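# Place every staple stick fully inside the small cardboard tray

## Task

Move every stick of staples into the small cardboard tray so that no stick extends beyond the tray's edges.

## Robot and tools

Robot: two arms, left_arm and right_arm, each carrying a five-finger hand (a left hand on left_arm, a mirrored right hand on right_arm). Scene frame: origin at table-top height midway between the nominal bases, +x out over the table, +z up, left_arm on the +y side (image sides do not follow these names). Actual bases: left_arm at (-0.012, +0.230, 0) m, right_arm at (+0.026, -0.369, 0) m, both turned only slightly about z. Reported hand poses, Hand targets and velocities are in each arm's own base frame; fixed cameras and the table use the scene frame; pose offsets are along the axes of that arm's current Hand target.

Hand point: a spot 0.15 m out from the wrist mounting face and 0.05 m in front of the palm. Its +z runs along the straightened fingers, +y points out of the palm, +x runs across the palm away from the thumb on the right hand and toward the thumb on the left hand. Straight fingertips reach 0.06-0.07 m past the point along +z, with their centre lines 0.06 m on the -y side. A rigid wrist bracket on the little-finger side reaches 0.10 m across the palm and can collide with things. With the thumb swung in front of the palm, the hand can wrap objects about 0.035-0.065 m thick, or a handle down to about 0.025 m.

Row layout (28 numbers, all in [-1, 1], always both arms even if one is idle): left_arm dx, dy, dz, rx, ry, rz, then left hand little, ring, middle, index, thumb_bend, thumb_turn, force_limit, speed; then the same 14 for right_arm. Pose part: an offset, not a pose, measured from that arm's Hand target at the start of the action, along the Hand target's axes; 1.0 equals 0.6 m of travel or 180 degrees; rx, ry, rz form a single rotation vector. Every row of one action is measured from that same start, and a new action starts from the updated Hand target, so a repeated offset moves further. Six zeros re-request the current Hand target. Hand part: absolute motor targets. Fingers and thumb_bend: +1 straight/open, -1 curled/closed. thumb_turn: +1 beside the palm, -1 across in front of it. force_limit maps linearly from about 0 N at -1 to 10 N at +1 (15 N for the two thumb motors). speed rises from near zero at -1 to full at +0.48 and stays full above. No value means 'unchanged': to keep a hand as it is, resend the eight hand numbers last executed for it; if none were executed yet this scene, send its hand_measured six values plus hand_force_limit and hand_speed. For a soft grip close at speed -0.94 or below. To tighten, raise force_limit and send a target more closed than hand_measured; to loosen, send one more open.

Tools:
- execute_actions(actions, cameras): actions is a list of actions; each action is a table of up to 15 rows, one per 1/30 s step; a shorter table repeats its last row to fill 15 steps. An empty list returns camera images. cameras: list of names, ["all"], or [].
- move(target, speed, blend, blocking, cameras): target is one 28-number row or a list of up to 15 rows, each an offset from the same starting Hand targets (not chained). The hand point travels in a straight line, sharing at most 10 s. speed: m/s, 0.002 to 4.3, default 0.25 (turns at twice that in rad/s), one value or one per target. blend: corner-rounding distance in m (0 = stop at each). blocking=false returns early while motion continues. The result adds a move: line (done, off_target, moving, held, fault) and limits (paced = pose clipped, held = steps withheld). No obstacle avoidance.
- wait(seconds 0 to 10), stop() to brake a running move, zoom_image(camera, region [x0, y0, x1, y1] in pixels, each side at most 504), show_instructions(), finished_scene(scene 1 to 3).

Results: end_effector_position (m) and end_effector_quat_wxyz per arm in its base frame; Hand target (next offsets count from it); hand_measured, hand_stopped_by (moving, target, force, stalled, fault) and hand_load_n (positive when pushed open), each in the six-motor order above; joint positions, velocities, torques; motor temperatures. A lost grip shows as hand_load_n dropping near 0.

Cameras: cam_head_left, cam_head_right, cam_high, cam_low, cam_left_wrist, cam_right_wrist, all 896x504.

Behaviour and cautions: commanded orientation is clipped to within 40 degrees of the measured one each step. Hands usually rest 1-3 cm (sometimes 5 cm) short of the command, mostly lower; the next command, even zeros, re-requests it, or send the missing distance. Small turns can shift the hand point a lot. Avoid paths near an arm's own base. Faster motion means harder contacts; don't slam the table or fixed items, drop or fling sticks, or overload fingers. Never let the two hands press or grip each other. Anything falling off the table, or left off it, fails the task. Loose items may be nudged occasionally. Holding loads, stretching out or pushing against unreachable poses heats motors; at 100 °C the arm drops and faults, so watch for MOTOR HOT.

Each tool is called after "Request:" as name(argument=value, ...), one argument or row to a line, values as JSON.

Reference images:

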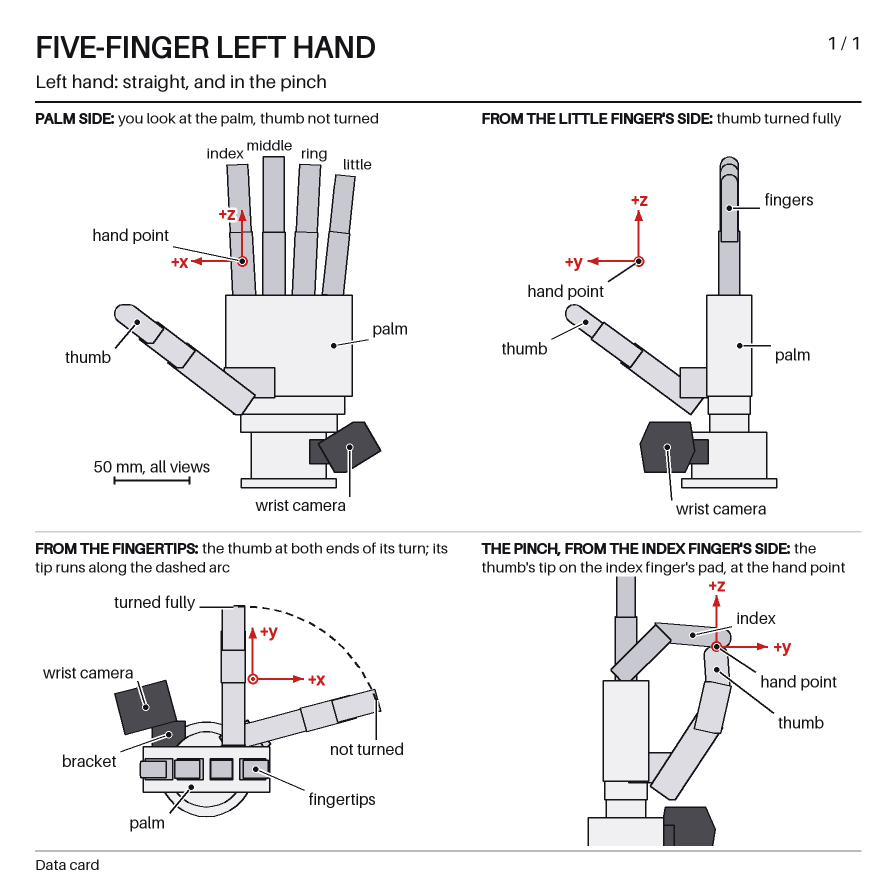

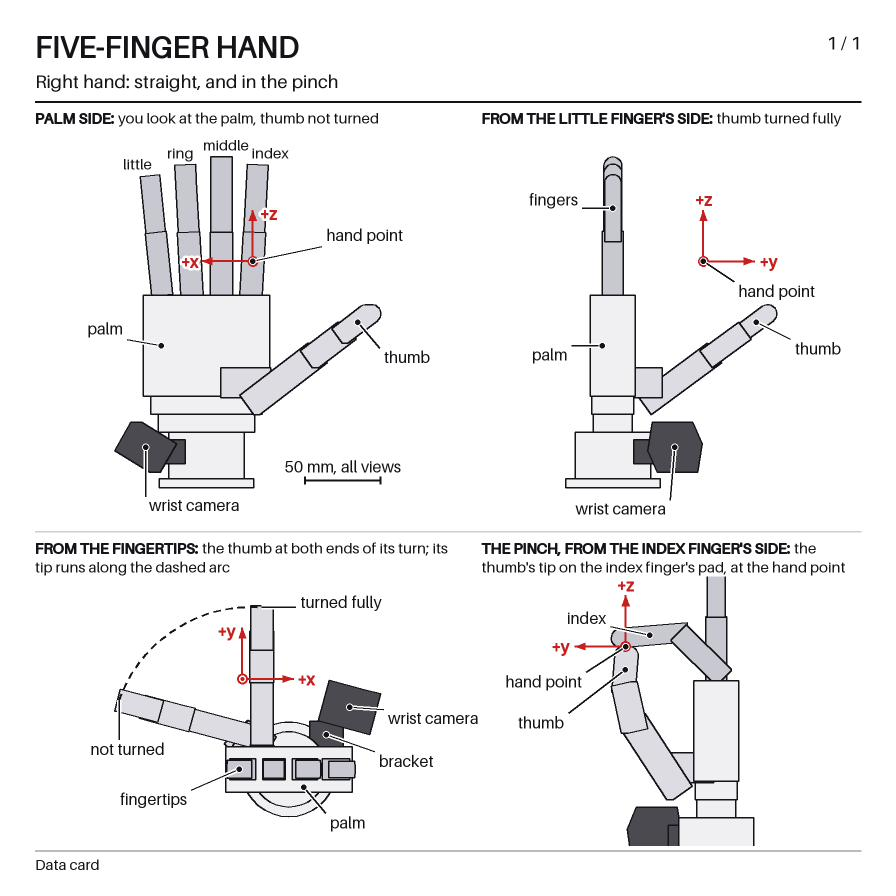

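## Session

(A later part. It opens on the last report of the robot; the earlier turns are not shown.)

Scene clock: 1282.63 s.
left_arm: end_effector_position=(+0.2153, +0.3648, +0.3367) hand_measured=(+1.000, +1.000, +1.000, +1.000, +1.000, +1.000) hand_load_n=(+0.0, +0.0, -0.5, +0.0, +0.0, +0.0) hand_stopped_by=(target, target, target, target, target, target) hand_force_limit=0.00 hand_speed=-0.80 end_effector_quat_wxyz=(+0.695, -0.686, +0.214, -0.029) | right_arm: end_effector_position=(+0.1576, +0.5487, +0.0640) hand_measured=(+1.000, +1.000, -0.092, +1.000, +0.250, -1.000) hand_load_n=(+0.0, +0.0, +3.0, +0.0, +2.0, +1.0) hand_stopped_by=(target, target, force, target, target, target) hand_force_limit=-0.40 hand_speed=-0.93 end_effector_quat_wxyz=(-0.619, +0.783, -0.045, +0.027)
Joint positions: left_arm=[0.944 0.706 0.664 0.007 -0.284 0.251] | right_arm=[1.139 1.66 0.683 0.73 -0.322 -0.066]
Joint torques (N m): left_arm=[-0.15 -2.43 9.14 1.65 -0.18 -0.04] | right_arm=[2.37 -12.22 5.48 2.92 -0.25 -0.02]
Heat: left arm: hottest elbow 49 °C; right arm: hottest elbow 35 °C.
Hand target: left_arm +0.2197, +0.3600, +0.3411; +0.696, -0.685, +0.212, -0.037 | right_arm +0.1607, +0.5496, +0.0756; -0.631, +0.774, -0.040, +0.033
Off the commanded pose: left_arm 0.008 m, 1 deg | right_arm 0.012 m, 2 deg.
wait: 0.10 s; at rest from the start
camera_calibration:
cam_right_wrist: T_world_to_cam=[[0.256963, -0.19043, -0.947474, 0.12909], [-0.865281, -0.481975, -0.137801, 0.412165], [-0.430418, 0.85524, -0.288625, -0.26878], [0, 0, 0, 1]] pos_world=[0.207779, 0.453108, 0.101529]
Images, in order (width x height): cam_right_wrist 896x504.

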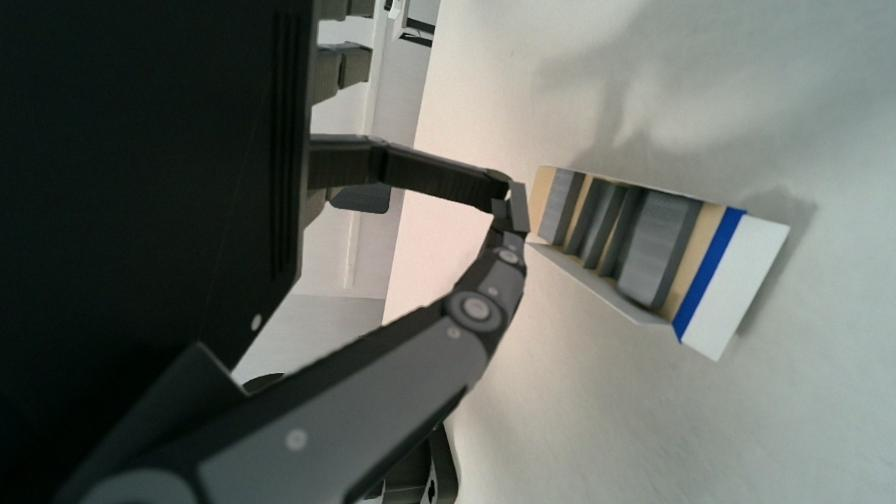

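Request:
wait(
  seconds=0.1,
  cameras=["all"],
)

Request:
zoom_image(
  camera="cam_right_wrist",
  region=[485, 165, 545, 245],
)

Request:
zoom_image(
  camera="cam_high",
  region=[450, 180, 650, 330],
)

Scene clock: 1321.27 s.
left_arm: end_effector_position=(+0.2153, +0.3648, +0.3367) hand_measured=(+1.000, +1.000, +1.000, +1.000, +1.000, +1.000) hand_load_n=(+0.0, +0.0, +0.0, +0.0, +0.0, +0.0) hand_stopped_by=(target, target, target, target, target, target) hand_force_limit=0.00 hand_speed=-0.80 end_effector_quat_wxyz=(+0.695, -0.686, +0.214, -0.029) | right_arm: end_effector_position=(+0.1576, +0.5487, +0.0640) hand_measured=(+1.000, +1.000, -0.092, +1.000, +0.250, -1.000) hand_load_n=(+0.0, +0.0, +3.0, +0.0, +1.5, +1.0) hand_stopped_by=(target, target, force, target, target, target) hand_force_limit=-0.40 hand_speed=-0.93 end_effector_quat_wxyz=(-0.619, +0.783, -0.045, +0.027)
Joint positions: left_arm=[0.944 0.706 0.664 0.007 -0.284 0.251] | right_arm=[1.139 1.66 0.683 0.73 -0.322 -0.066]
Joint torques (N m): left_arm=[-0.62 -3.72 9.11 1.78 -0.19 -0.05] | right_arm=[1.61 -12.04 5.45 2.92 -0.25 -0.07]
Heat: left arm: hottest elbow 49 °C; right arm: hottest elbow 35 °C.
Hand target: left_arm +0.2197, +0.3600, +0.3411; +0.696, -0.685, +0.212, -0.037 | right_arm +0.1607, +0.5496, +0.0756; -0.631, +0.774, -0.040, +0.033
Off the commanded pose: left_arm 0.008 m, 1 deg | right_arm 0.012 m, 2 deg.
wait: 0.10 s; at rest from the start
camera_calibration:
cam_left_wrist: T_world_to_cam=[[0.504741, -0.105257, 0.85683, -0.35575], [0.542758, -0.733134, -0.40979, 0.293668], [0.671305, 0.671889, -0.312913, -0.177713], [0, 0, 0, 1]] pos_world=[0.13947, 0.297256, 0.36955]
cam_right_wrist: T_world_to_cam=[[0.256963, -0.19043, -0.947474, 0.12909], [-0.865281, -0.481975, -0.137801, 0.412165], [-0.430418, 0.85524, -0.288625, -0.26878], [0, 0, 0, 1]] pos_world=[0.207779, 0.453108, 0.101529]

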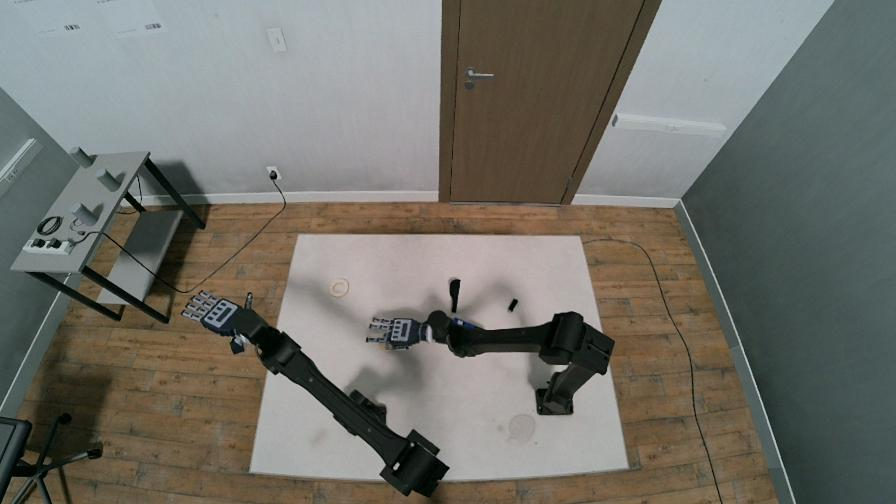

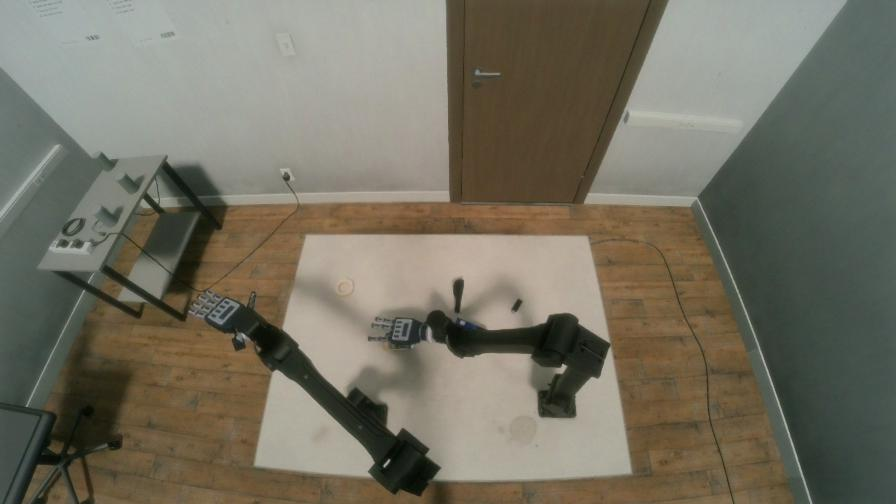

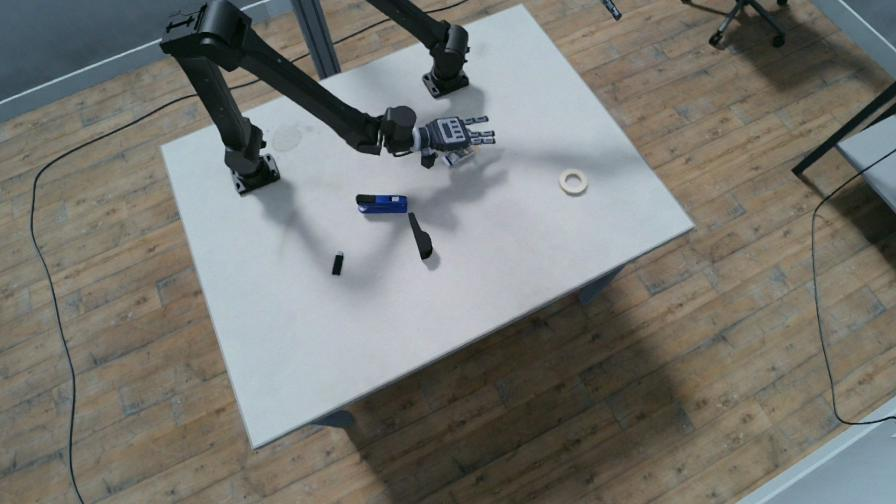

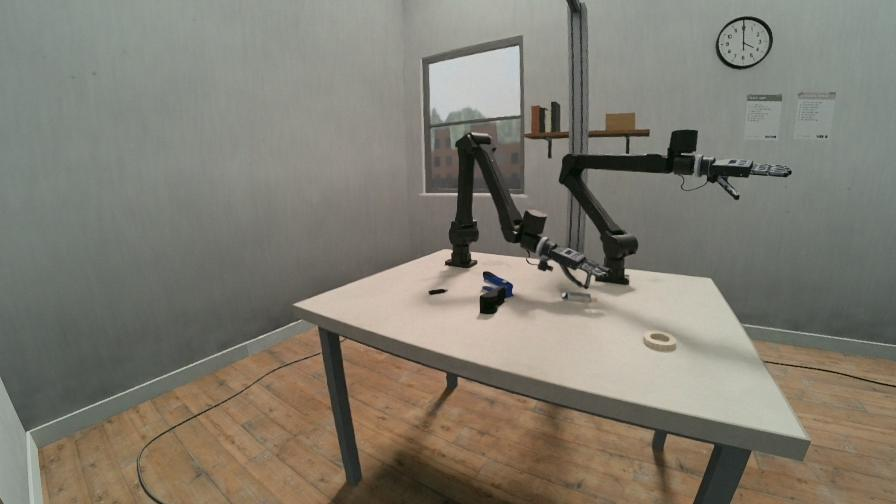

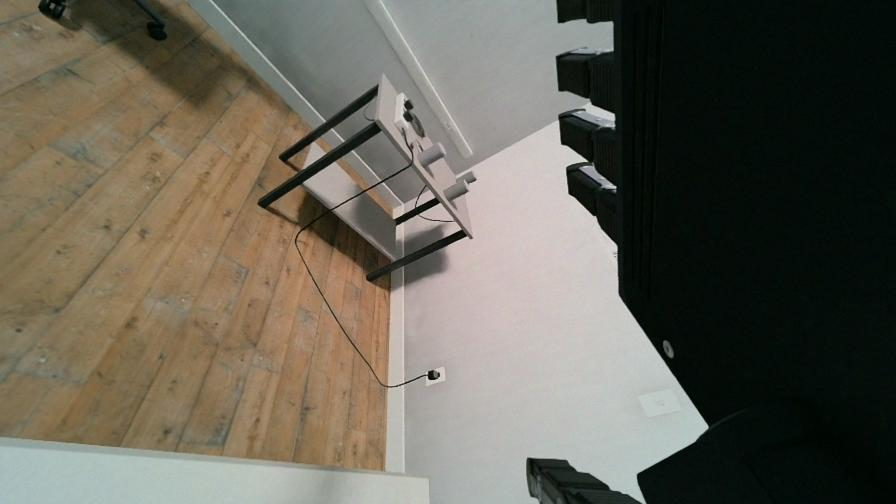

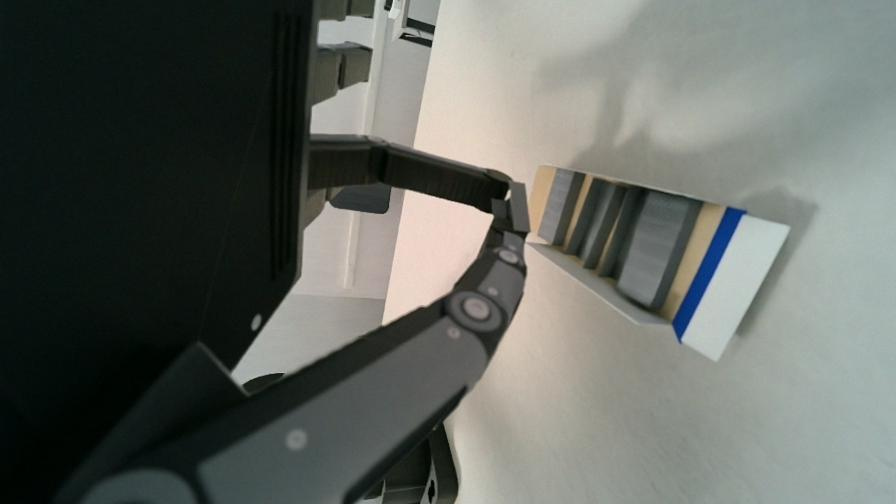

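Scaled by 6.300 from the camera's 896x504 image, which has a finer 1280x720 frame.

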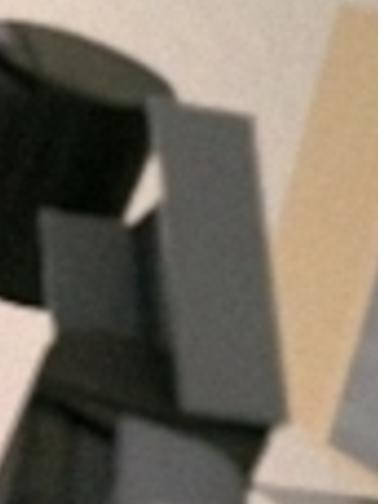

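Scaled by 2.520 from the camera's 896x504 image, which has a finer 1280x720 frame.

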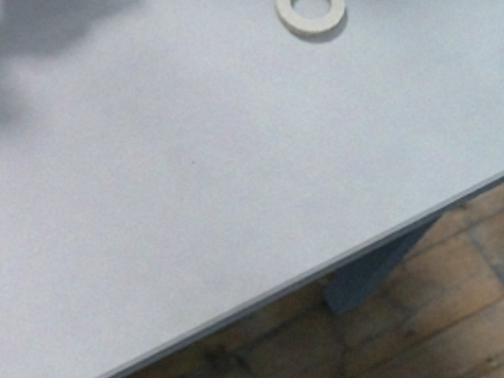

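Request:
move(
  target=[0,0,0,0,0,0,1,1,1,1,1,1,0,-0.8,0.0017,0.0475,0.0140,0,0,0,1,1,-0.35,1,0.25,-1,-0.4,-0.93],
  speed=0.05,
  cameras=["cam_right_wrist"],
)

Request:
zoom_image(
  camera="cam_right_wrist",
  region=[440, 140, 680, 300],
)

Scene clock: 1353.83 s.
left_arm: end_effector_position=(+0.2153, +0.3648, +0.3367) hand_measured=(+1.000, +1.000, +1.000, +1.000, +1.000, +1.000) hand_load_n=(+0.0, +0.0, +0.5, +0.0, +0.0, +0.0) hand_stopped_by=(target, target, target, target, target, target) hand_force_limit=0.00 hand_speed=-0.80 end_effector_quat_wxyz=(+0.695, -0.686, +0.214, -0.029) | right_arm: end_effector_position=(+0.1589, +0.5518, +0.0426) hand_measured=(+1.000, +1.000, -0.092, +1.000, +0.250, -1.000) hand_load_n=(+0.0, +0.0, +3.0, +0.0, +2.0, +1.0) hand_stopped_by=(target, target, force, target, target, target) hand_force_limit=-0.40 hand_speed=-0.93 end_effector_quat_wxyz=(-0.624, +0.779, -0.043, +0.029)
Joint positions: left_arm=[0.944 0.706 0.664 0.007 -0.284 0.251] | right_arm=[1.139 1.735 0.679 0.823 -0.323 -0.066]
Joint torques (N m): left_arm=[0.56 -3.66 9.05 1.81 -0.16 0] | right_arm=[1.79 -12.04 4.93 2.84 -0.27 -0.07]
Heat: left arm: hottest elbow 49 °C; right arm: hottest elbow 35 °C.
Hand target: left_arm +0.2197, +0.3600, +0.3411; +0.696, -0.685, +0.212, -0.037 | right_arm +0.1619, +0.5519, +0.0461; -0.631, +0.774, -0.040, +0.033
Off the commanded pose: left_arm 0.008 m, 1 deg | right_arm 0.005 m, 1 deg.
move: done
camera_calibration:
cam_right_wrist: T_world_to_cam=[[0.262363, -0.178314, -0.948351, 0.101616], [-0.864129, -0.480813, -0.148658, 0.411431], [-0.429472, 0.8585, -0.280234, -0.279395], [0, 0, 0, 1]] pos_world=[0.208877, 0.455802, 0.079234]
Images, in order (width x height): cam_right_wrist 896x504.

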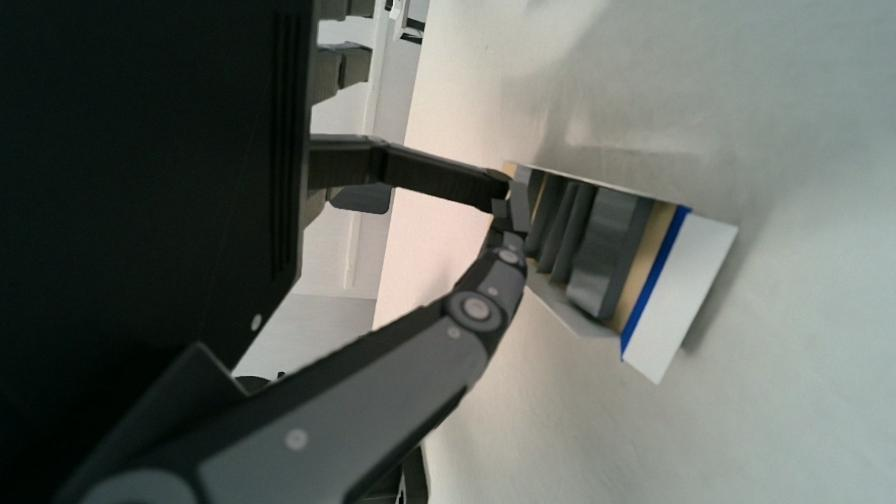

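Scaled by 2.100 from the camera's 896x504 image, which has a finer 1280x720 frame.

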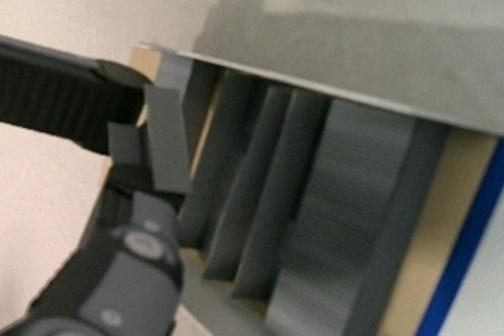

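Request:
move(
  target=[0,0,0,0,0,0,1,1,1,1,1,1,0,-0.8,-0.0012,0.0150,-0.0020,0,0,0,1,1,-0.35,1,0.25,-1,-0.4,-0.93],
  speed=0.04,
  cameras=["cam_right_wrist"],
)

Request:
zoom_image(
  camera="cam_right_wrist",
  region=[440, 140, 680, 300],
)

Scene clock: 1365.00 s.
left_arm: end_effector_position=(+0.2153, +0.3648, +0.3367) hand_measured=(+1.000, +1.000, +1.000, +1.000, +1.000, +1.000) hand_load_n=(+0.0, +0.0, +0.0, +0.0, +0.0, +0.0) hand_stopped_by=(target, target, target, target, target, target) hand_force_limit=0.00 hand_speed=-0.80 end_effector_quat_wxyz=(+0.695, -0.686, +0.214, -0.029) | right_arm: end_effector_position=(+0.1578, +0.5496, +0.0358) hand_measured=(+1.000, +1.000, -0.092, +1.000, +0.250, -1.000) hand_load_n=(+0.0, +0.0, +2.5, -0.5, +1.5, +1.0) hand_stopped_by=(target, target, force, target, target, target) hand_force_limit=-0.40 hand_speed=-0.93 end_effector_quat_wxyz=(-0.626, +0.778, -0.042, +0.029)
Joint positions: left_arm=[0.944 0.706 0.664 0.007 -0.284 0.251] | right_arm=[1.139 1.753 0.669 0.855 -0.323 -0.066]
Joint torques (N m): left_arm=[0.21 -3.43 9.22 1.68 -0.1 0.04] | right_arm=[1.32 -11.75 4.7 3.08 -0.23 -0.1]
Heat: left arm: hottest elbow 49 °C; right arm: hottest elbow 34 °C.
Hand target: left_arm +0.2197, +0.3600, +0.3411; +0.696, -0.685, +0.212, -0.037 | right_arm +0.1609, +0.5489, +0.0375; -0.631, +0.774, -0.040, +0.033
Off the commanded pose: left_arm 0.008 m, 1 deg | right_arm 0.004 m, 1 deg.
move: done
camera_calibration:
cam_right_wrist: T_world_to_cam=[[0.263711, -0.175251, -0.948548, 0.093202], [-0.863749, -0.480663, -0.15133, 0.408379], [-0.429411, 0.859215, -0.278129, -0.280343], [0, 0, 0, 1]] pos_world=[0.207776, 0.453501, 0.0722351]
Images, in order (width x height): cam_right_wrist 896x504.

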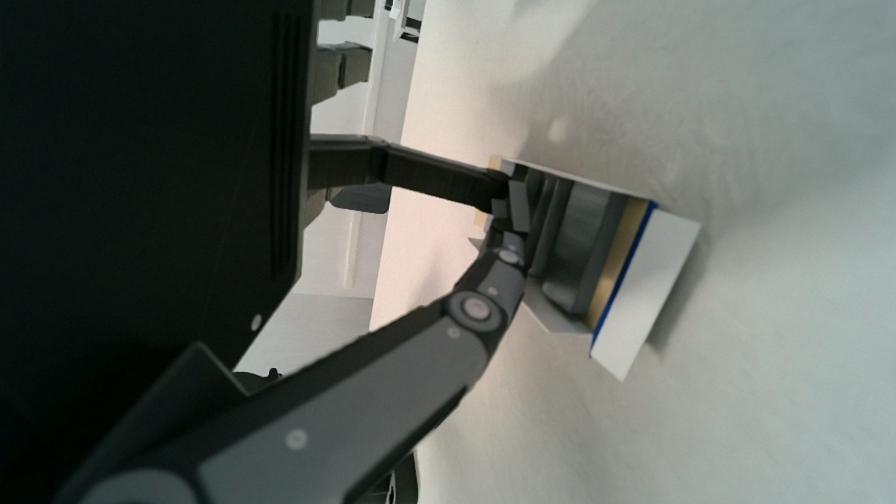

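Scaled by 2.100 from the camera's 896x504 image, which has a finer 1280x720 frame.

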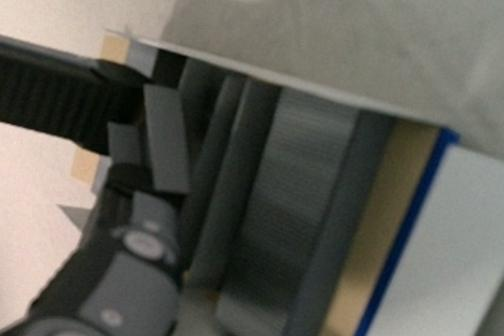

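Request:
move(
  target=[0,0,0,0,0,0,1,1,1,1,1,1,0,-0.8,0.0,0.0057,0.0012,0,0,0,1,1,-0.35,1,0.25,-1,-0.4,-0.93],
  speed=0.03,
  cameras=["cam_right_wrist"],
)

Request:
zoom_image(
  camera="cam_right_wrist",
  region=[480, 150, 600, 270],
)

Scene clock: 1369.97 s.
left_arm: end_effector_position=(+0.2153, +0.3648, +0.3367) hand_measured=(+1.000, +1.000, +1.000, +1.000, +1.000, +1.000) hand_load_n=(+0.0, +0.0, +0.0, +0.0, +0.0, +0.0) hand_stopped_by=(target, target, target, target, target, target) hand_force_limit=0.00 hand_speed=-0.80 end_effector_quat_wxyz=(+0.695, -0.686, +0.214, -0.029) | right_arm: end_effector_position=(+0.1580, +0.5500, +0.0334) hand_measured=(+1.000, +1.000, -0.092, +1.000, +0.250, -1.000) hand_load_n=(+0.0, +0.0, +3.0, +0.0, +1.5, +1.0) hand_stopped_by=(target, target, force, target, target, target) hand_force_limit=-0.40 hand_speed=-0.93 end_effector_quat_wxyz=(-0.627, +0.778, -0.042, +0.029)
Joint positions: left_arm=[0.944 0.706 0.664 0.007 -0.284 0.251] | right_arm=[1.139 1.762 0.669 0.866 -0.323 -0.066]
Joint torques (N m): left_arm=[-0.15 -3.14 9.22 1.88 -0.12 -0.07] | right_arm=[2.02 -11.58 4.33 3.03 -0.2 -0.1]
Heat: left arm: hottest elbow 49 °C; right arm: hottest elbow 34 °C.
Hand target: left_arm +0.2197, +0.3600, +0.3411; +0.696, -0.685, +0.212, -0.037 | right_arm +0.1608, +0.5489, +0.0339; -0.630, +0.775, -0.040, +0.033
Off the commanded pose: left_arm 0.008 m, 1 deg | right_arm 0.003 m, 1 deg.
move: done
camera_calibration:
cam_right_wrist: T_world_to_cam=[[0.264621, -0.173147, -0.948681, 0.0897229], [-0.86343, -0.480672, -0.153112, 0.408292], [-0.429493, 0.859637, -0.276696, -0.281526], [0, 0, 0, 1]] pos_world=[0.207875, 0.4538, 0.0697359]
Images, in order (width x height): cam_right_wrist 896x504.

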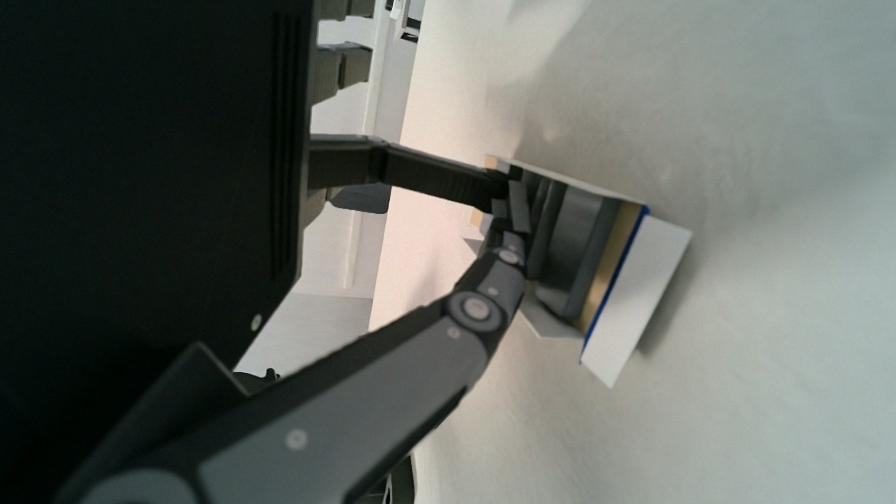

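Scaled by 4.200 from the camera's 896x504 image, which has a finer 1280x720 frame.

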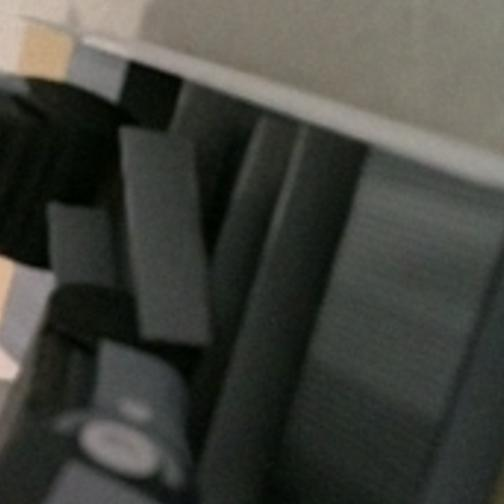

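Request:
move(
  target=[0,0,0,0,0,0,1,1,1,1,1,1,0,-0.8,0.0,0.0033,0.0007,0,0,0,1,1,-0.35,1,0.25,-1,-0.4,-0.93],
  speed=0.03,
  cameras=["cam_right_wrist"],
)

Request:
zoom_image(
  camera="cam_right_wrist",
  region=[480, 150, 600, 270],
)

Scene clock: 1376.67 s.
left_arm: end_effector_position=(+0.2153, +0.3648, +0.3367) hand_measured=(+1.000, +1.000, +1.000, +1.000, +1.000, +1.000) hand_load_n=(+0.0, +0.0, +0.0, +0.0, +0.0, +0.0) hand_stopped_by=(target, target, target, target, target, target) hand_force_limit=0.00 hand_speed=-0.80 end_effector_quat_wxyz=(+0.695, -0.686, +0.214, -0.029) | right_arm: end_effector_position=(+0.1582, +0.5506, +0.0333) hand_measured=(+1.000, +1.000, -0.092, +1.000, +0.250, -1.000) hand_load_n=(+0.0, +0.0, +3.0, +0.0, +1.5, +1.0) hand_stopped_by=(target, target, force, target, target, target) hand_force_limit=-0.40 hand_speed=-0.93 end_effector_quat_wxyz=(-0.628, +0.776, -0.041, +0.030)
Joint positions: left_arm=[0.944 0.706 0.664 0.007 -0.284 0.251] | right_arm=[1.139 1.766 0.669 0.875 -0.323 -0.066]
Joint torques (N m): left_arm=[0.56 -3.14 9.07 1.59 -0.15 -0.01] | right_arm=[1.96 -11.22 4.55 2.84 -0.21 -0.08]
Heat: left arm: hottest elbow 49 °C; right arm: hottest elbow 34 °C.
Hand target: left_arm +0.2197, +0.3600, +0.3411; +0.696, -0.685, +0.212, -0.037 | right_arm +0.1609, +0.5489, +0.0320; -0.631, +0.774, -0.040, +0.033
Off the commanded pose: left_arm 0.008 m, 1 deg | right_arm 0.003 m, 0 deg.
move: done
camera_calibration:
cam_right_wrist: T_world_to_cam=[[0.266486, -0.169216, -0.948868, 0.0871058], [-0.863143, -0.479994, -0.156811, 0.408467], [-0.428916, 0.860797, -0.273969, -0.282757], [0, 0, 0, 1]] pos_world=[0.208074, 0.454198, 0.0692376]
Images, in order (width x height): cam_right_wrist 896x504.

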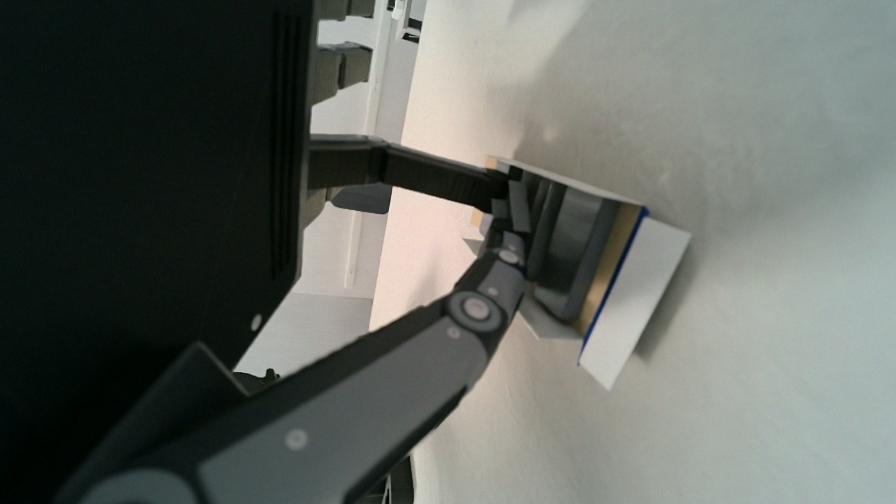

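Scaled by 4.200 from the camera's 896x504 image, which has a finer 1280x720 frame.

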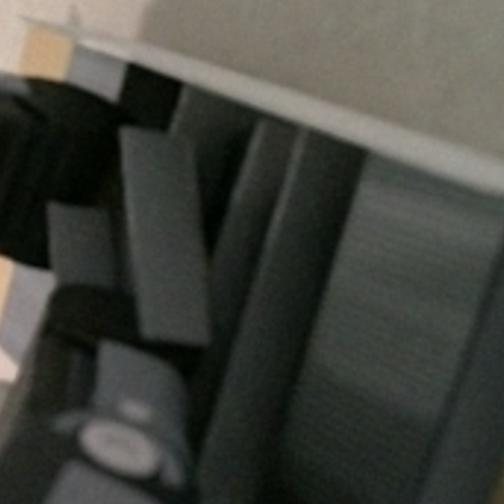

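Request:
move(
  target=[0,0,0,0,0,0,1,1,1,1,1,1,0,-0.8,0,0,0,0,0,0,1,1,0.1,1,0.25,-1,-0.4,-0.88],
  speed=0.03,
  cameras=["cam_right_wrist"],
)

Request:
zoom_image(
  camera="cam_right_wrist",
  region=[480, 150, 600, 270],
)

Scene clock: 1381.90 s.
left_arm: end_effector_position=(+0.2153, +0.3648, +0.3367) hand_measured=(+1.000, +1.000, +1.000, +1.000, +1.000, +1.000) hand_load_n=(+0.0, +0.0, +0.0, +0.0, +0.0, -0.5) hand_stopped_by=(target, target, target, target, target, target) hand_force_limit=0.00 hand_speed=-0.80 end_effector_quat_wxyz=(+0.695, -0.686, +0.214, -0.029) | right_arm: end_effector_position=(+0.1581, +0.5504, +0.0323) hand_measured=(+1.000, +1.000, +0.100, +1.000, +0.250, -1.000) hand_load_n=(+0.0, +0.0, +0.0, +0.0, +0.0, +0.0) hand_stopped_by=(target, target, target, target, target, target) hand_force_limit=-0.40 hand_speed=-0.88 end_effector_quat_wxyz=(-0.628, +0.777, -0.041, +0.030)
Joint positions: left_arm=[0.944 0.706 0.664 0.007 -0.284 0.251] | right_arm=[1.139 1.768 0.669 0.875 -0.323 -0.066]
Joint torques (N m): left_arm=[-0.09 -3.9 9.29 1.61 -0.22 -0.05] | right_arm=[2.26 -11.58 4.56 2.8 -0.27 -0.07]
Heat: left arm: hottest elbow 49 °C; right arm: hottest elbow 34 °C.
Hand target: left_arm +0.2197, +0.3600, +0.3411; +0.696, -0.685, +0.212, -0.037 | right_arm +0.1609, +0.5490, +0.0320; -0.631, +0.774, -0.040, +0.033
Off the commanded pose: left_arm 0.008 m, 1 deg | right_arm 0.003 m, 1 deg.
move: done
camera_calibration:
cam_right_wrist: T_world_to_cam=[[0.265751, -0.170818, -0.948787, 0.0871091], [-0.863268, -0.480248, -0.155335, 0.40832], [-0.42912, 0.860339, -0.275088, -0.282591], [0, 0, 0, 1]] pos_world=[0.208075, 0.454099, 0.0683369]
Images, in order (width x height): cam_right_wrist 896x504.

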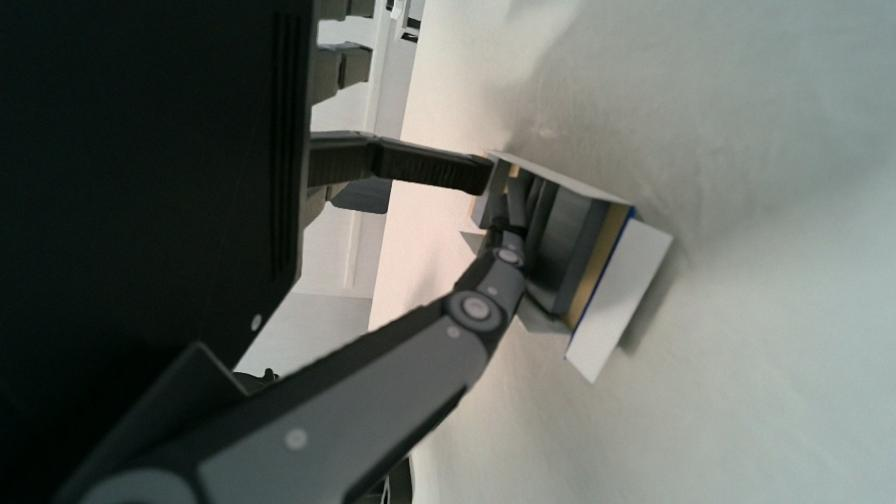

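Scaled by 4.200 from the camera's 896x504 image, which has a finer 1280x720 frame.

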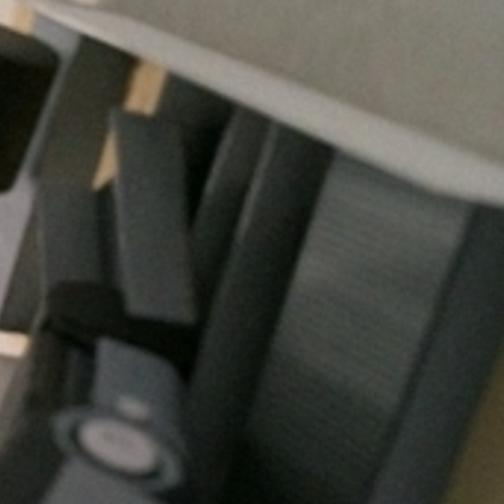

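Request:
move(
  target=[0,0,0,0,0,0,1,1,1,1,1,1,0,-0.8,0,-0.0800,-0.0210,0,0,0,1,1,0.1,1,0.25,-1,-0.4,-0.88],
  speed=0.06,
  cameras=["cam_right_wrist"],
)

Request:
zoom_image(
  camera="cam_right_wrist",
  region=[480, 140, 660, 320],
)

Scene clock: 1390.40 s.
left_arm: end_effector_position=(+0.2153, +0.3648, +0.3367) hand_measured=(+1.000, +1.000, +1.000, +1.000, +1.000, +1.000) hand_load_n=(+0.0, +0.0, +0.0, -0.5, +0.0, -0.5) hand_stopped_by=(target, target, target, target, target, target) hand_force_limit=0.00 hand_speed=-0.80 end_effector_quat_wxyz=(+0.695, -0.686, +0.214, -0.029) | right_arm: end_effector_position=(+0.1557, +0.5449, +0.0730) hand_measured=(+1.000, +1.000, +0.100, +1.000, +0.250, -1.000) hand_load_n=(+0.0, +0.0, +0.0, +0.0, +0.0, +0.0) hand_stopped_by=(target, target, target, target, target, target) hand_force_limit=-0.40 hand_speed=-0.88 end_effector_quat_wxyz=(-0.625, +0.779, -0.042, +0.028)
Joint positions: left_arm=[0.944 0.706 0.664 0.007 -0.284 0.251] | right_arm=[1.138 1.633 0.669 0.734 -0.325 -0.066]
Joint torques (N m): left_arm=[0.26 -2.55 9.09 1.59 -0.16 -0.06] | right_arm=[0.97 -12.45 6.5 1.96 -0.27 -0.07]
Heat: left arm: hottest elbow 49 °C; right arm: hottest elbow 34 °C.
Hand target: left_arm +0.2197, +0.3600, +0.3411; +0.696, -0.685, +0.212, -0.037 | right_arm +0.1607, +0.5463, +0.0815; -0.630, +0.774, -0.040, +0.033
Off the commanded pose: left_arm 0.008 m, 1 deg | right_arm 0.010 m, 1 deg.
move: done
camera_calibration:
cam_right_wrist: T_world_to_cam=[[0.263084, -0.175659, -0.948647, 0.128514], [-0.863187, -0.482048, -0.150124, 0.410397], [-0.430923, 0.858355, -0.278446, -0.266087], [0, 0, 0, 1]] pos_world=[0.205776, 0.448803, 0.109434]
Images, in order (width x height): cam_right_wrist 896x504.

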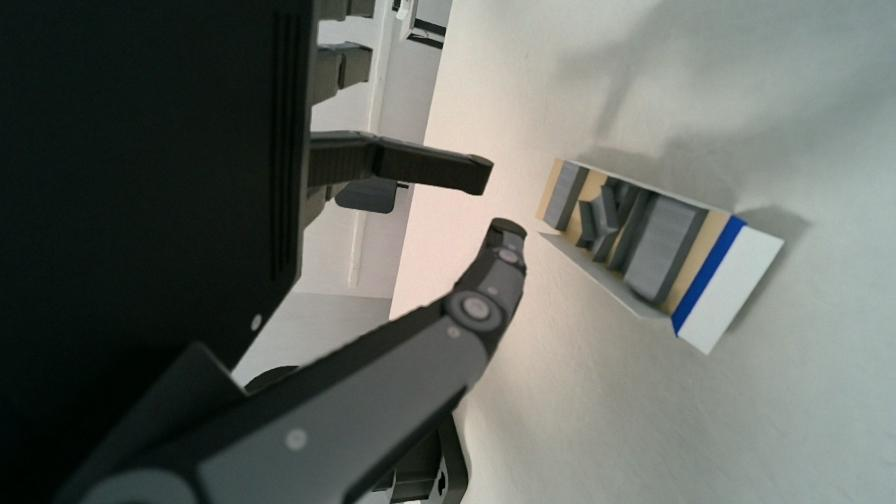

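Scaled by 2.800 from the camera's 896x504 image, which has a finer 1280x720 frame.

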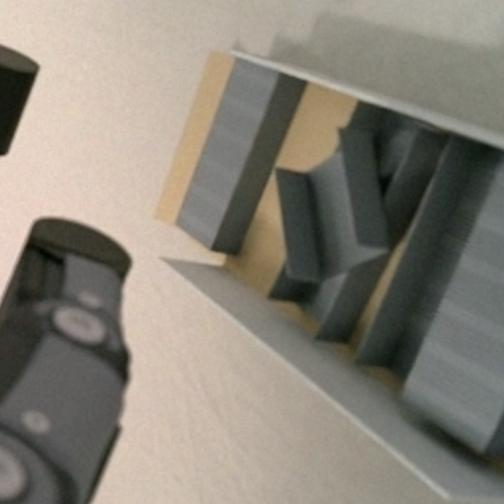

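Request:
zoom_image(
  camera="cam_right_wrist",
  region=[525, 145, 635, 265],
)

Scaled by 4.200 from the camera's 896x504 image, which has a finer 1280x720 frame.

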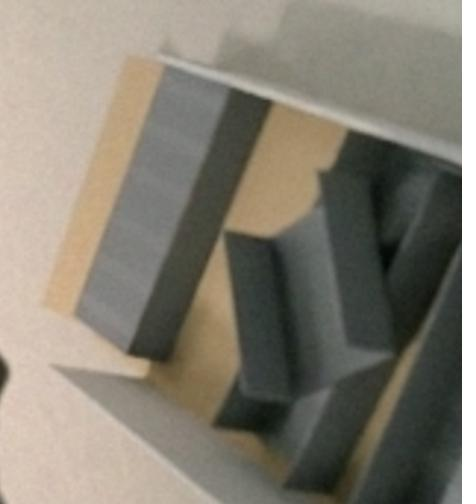

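Request:
move(
  target=[0,0,0,0,0,0,1,1,1,1,1,1,0,-0.8,-0.0069,-0.1194,0.0433,0,0,0,1,1,0.1,1,0.25,-1,-0.4,-0.88],
  speed=0.15,
  cameras=["cam_right_wrist"],
)

Request:
zoom_image(
  camera="cam_right_wrist",
  region=[520, 130, 700, 310],
)

Scene clock: 1451.47 s.
left_arm: end_effector_position=(+0.2153, +0.3648, +0.3367) hand_measured=(+1.000, +1.000, +1.000, +1.000, +1.000, +1.000) hand_load_n=(+0.0, +0.0, +0.0, +0.0, +0.0, +0.0) hand_stopped_by=(target, target, target, target, target, target) hand_force_limit=0.00 hand_speed=-0.80 end_effector_quat_wxyz=(+0.695, -0.686, +0.214, -0.029) | right_arm: end_effector_position=(+0.1580, +0.5697, +0.1220) hand_measured=(+1.000, +1.000, +0.100, +1.000, +0.250, -1.000) hand_load_n=(+0.0, +0.0, +0.0, +0.0, +0.0, +0.0) hand_stopped_by=(target, target, target, target, target, target) hand_force_limit=-0.40 hand_speed=-0.88 end_effector_quat_wxyz=(-0.614, +0.787, -0.045, +0.029)
Joint positions: left_arm=[0.944 0.706 0.664 0.007 -0.284 0.251] | right_arm=[1.162 1.549 0.786 0.506 -0.294 -0.066]
Joint torques (N m): left_arm=[0.21 -3.37 8.85 1.72 -0.19 -0.02] | right_arm=[2.84 -11.81 10.63 1.76 0 -0.01]
Heat: left arm: hottest elbow 49 °C; right arm: hottest elbow 35 °C.
Hand target: left_arm +0.2197, +0.3600, +0.3411; +0.696, -0.685, +0.212, -0.037 | right_arm +0.1607, +0.5866, +0.1465; -0.631, +0.774, -0.040, +0.033
Off the commanded pose: left_arm 0.008 m, 1 deg | right_arm 0.030 m, 2 deg.
move: off_target (right_arm)
camera_calibration:
cam_right_wrist: T_world_to_cam=[[0.257716, -0.204073, -0.944424, 0.195281], [-0.867034, -0.480217, -0.132831, 0.429261], [-0.426422, 0.85308, -0.300698, -0.26776], [0, 0, 0, 1]] pos_world=[0.207678, 0.474411, 0.160932]
Images, in order (width x height): cam_right_wrist 896x504.

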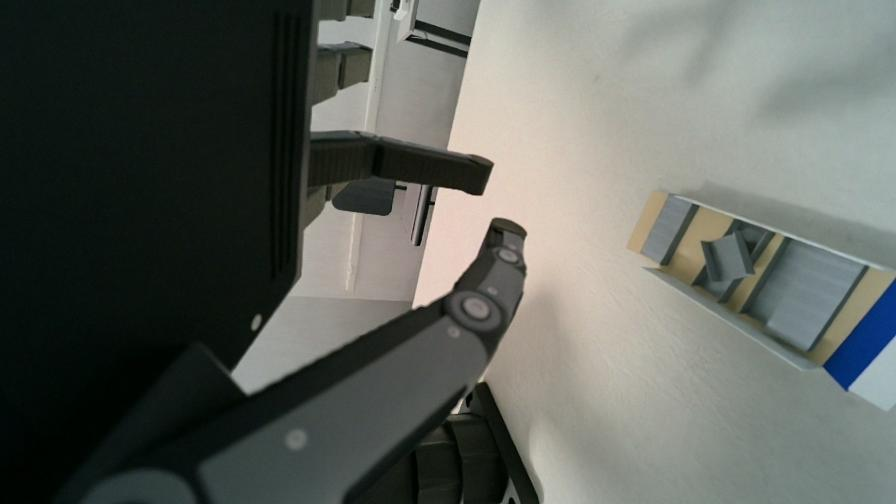

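Scaled by 2.800 from the camera's 896x504 image, which has a finer 1280x720 frame.

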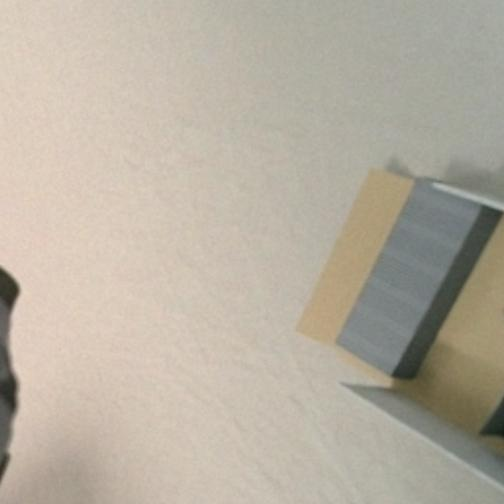

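Request:
zoom_image(
  camera="cam_right_wrist",
  region=[620, 180, 720, 290],
)

Request:
zoom_image(
  camera="cam_right_wrist",
  region=[680, 200, 896, 420],
)

Scaled by 4.582 from the camera's 896x504 image, which has a finer 1280x720 frame.

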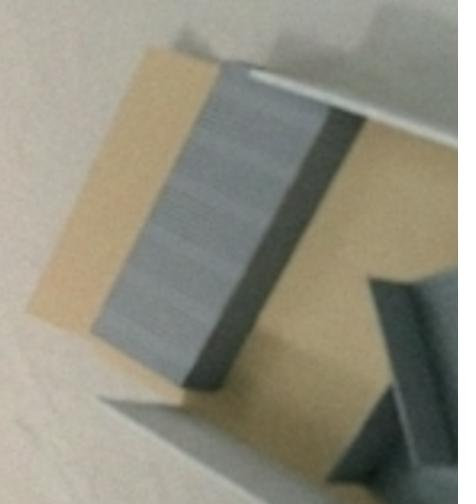

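Scaled by 2.291 from the camera's 896x504 image, which has a finer 1280x720 frame.

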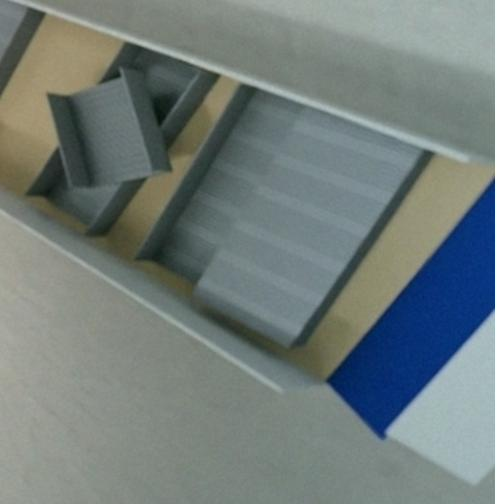

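Request:
move(
  target=[0,0,0,0,0,0,1,1,1,1,1,1,0,-0.8,0,0,0,0,0,0,1,1,0.0,1,1,1,-0.4,-0.4],
  speed=0.15,
)

Request:
move(
  target=[0,0,0,0,0,0,1,1,1,1,1,1,0,-0.8,-0.0006,0.1304,0.0324,0,0,0,1,1,0.0,1,1,1,-0.4,-0.4],
  speed=0.12,
  cameras=["cam_right_wrist"],
)

Request:
zoom_image(
  camera="cam_right_wrist",
  region=[440, 130, 700, 310],
)

Scene clock: 1484.30 s.
left_arm: end_effector_position=(+0.2153, +0.3648, +0.3367) hand_measured=(+1.000, +1.000, +1.000, +1.000, +1.000, +1.000) hand_load_n=(+0.0, +0.0, +0.0, +0.0, +0.0, -0.5) hand_stopped_by=(target, target, target, target, target, target) hand_force_limit=0.00 hand_speed=-0.80 end_effector_quat_wxyz=(+0.695, -0.686, +0.214, -0.029) | right_arm: end_effector_position=(+0.1580, +0.5697, +0.1220) hand_measured=(+1.000, +1.000, +0.000, +1.000, +1.000, +1.000) hand_load_n=(+0.0, +0.0, +0.0, +0.0, +0.0, +0.0) hand_stopped_by=(target, target, target, target, target, target) hand_force_limit=-0.40 hand_speed=-0.40 end_effector_quat_wxyz=(-0.614, +0.787, -0.045, +0.029)
Joint positions: left_arm=[0.944 0.706 0.664 0.007 -0.284 0.251] | right_arm=[1.162 1.549 0.786 0.506 -0.294 -0.066]
Joint torques (N m): left_arm=[-0.38 -3.66 9.26 1.62 -0.16 0.02] | right_arm=[2.55 -12.16 10.35 1.83 -0.01 0]
Heat: left arm: hottest elbow 49 °C; right arm: hottest elbow 37 °C.
Hand target: left_arm +0.2197, +0.3600, +0.3411; +0.696, -0.685, +0.212, -0.037 | right_arm +0.1607, +0.5866, +0.1466; -0.631, +0.774, -0.040, +0.033
Off the commanded pose: left_arm 0.008 m, 1 deg | right_arm 0.030 m, 3 deg.
move: off_target (right_arm)

Scene clock: 1485.50 s.
left_arm: end_effector_position=(+0.2153, +0.3648, +0.3367) hand_measured=(+1.000, +1.000, +1.000, +1.000, +1.000, +1.000) hand_load_n=(+0.0, +0.0, +0.0, +0.0, +0.0, +0.0) hand_stopped_by=(target, target, target, target, target, target) hand_force_limit=0.00 hand_speed=-0.80 end_effector_quat_wxyz=(+0.695, -0.686, +0.214, -0.029) | right_arm: end_effector_position=(+0.1644, +0.5871, +0.0594) hand_measured=(+1.000, +1.000, +0.000, +1.000, +1.000, +1.000) hand_load_n=(+0.0, +0.0, +0.0, +0.0, +0.0, +0.0) hand_stopped_by=(target, target, target, target, target, target) hand_force_limit=-0.40 hand_speed=-0.40 end_effector_quat_wxyz=(-0.623, +0.781, -0.043, +0.033)
Joint positions: left_arm=[0.944 0.706 0.664 0.007 -0.284 0.251] | right_arm=[1.165 1.745 0.784 0.726 -0.291 -0.066]
Joint torques (N m): left_arm=[0.67 -3.55 9.32 1.84 -0.19 -0.05] | right_arm=[2.9 -12.63 5.75 2.91 0 0.03]
Heat: left arm: hottest elbow 49 °C; right arm: hottest elbow 37 °C.
Hand target: left_arm +0.2197, +0.3600, +0.3411; +0.696, -0.685, +0.212, -0.037 | right_arm +0.1607, +0.5898, +0.0659; -0.631, +0.774, -0.040, +0.033
Off the commanded pose: left_arm 0.008 m, 1 deg | right_arm 0.008 m, 1 deg.
move: done
camera_calibration:
cam_right_wrist: T_world_to_cam=[[0.266905, -0.184501, -0.945897, 0.125161], [-0.865765, -0.477049, -0.151244, 0.433868], [-0.423334, 0.859293, -0.287061, -0.303658], [0, 0, 0, 1]] pos_world=[0.213673, 0.490999, 0.0968407]
Images, in order (width x height): cam_right_wrist 896x504.

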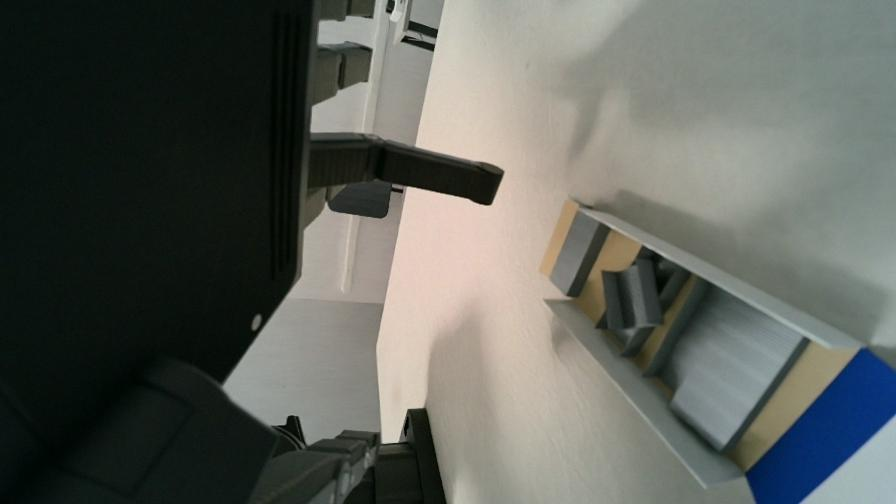

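Scaled by 1.938 from the camera's 896x504 image, which has a finer 1280x720 frame.

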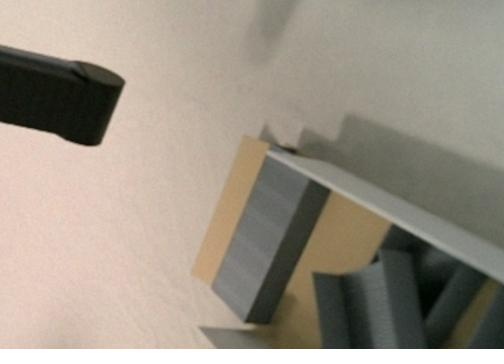

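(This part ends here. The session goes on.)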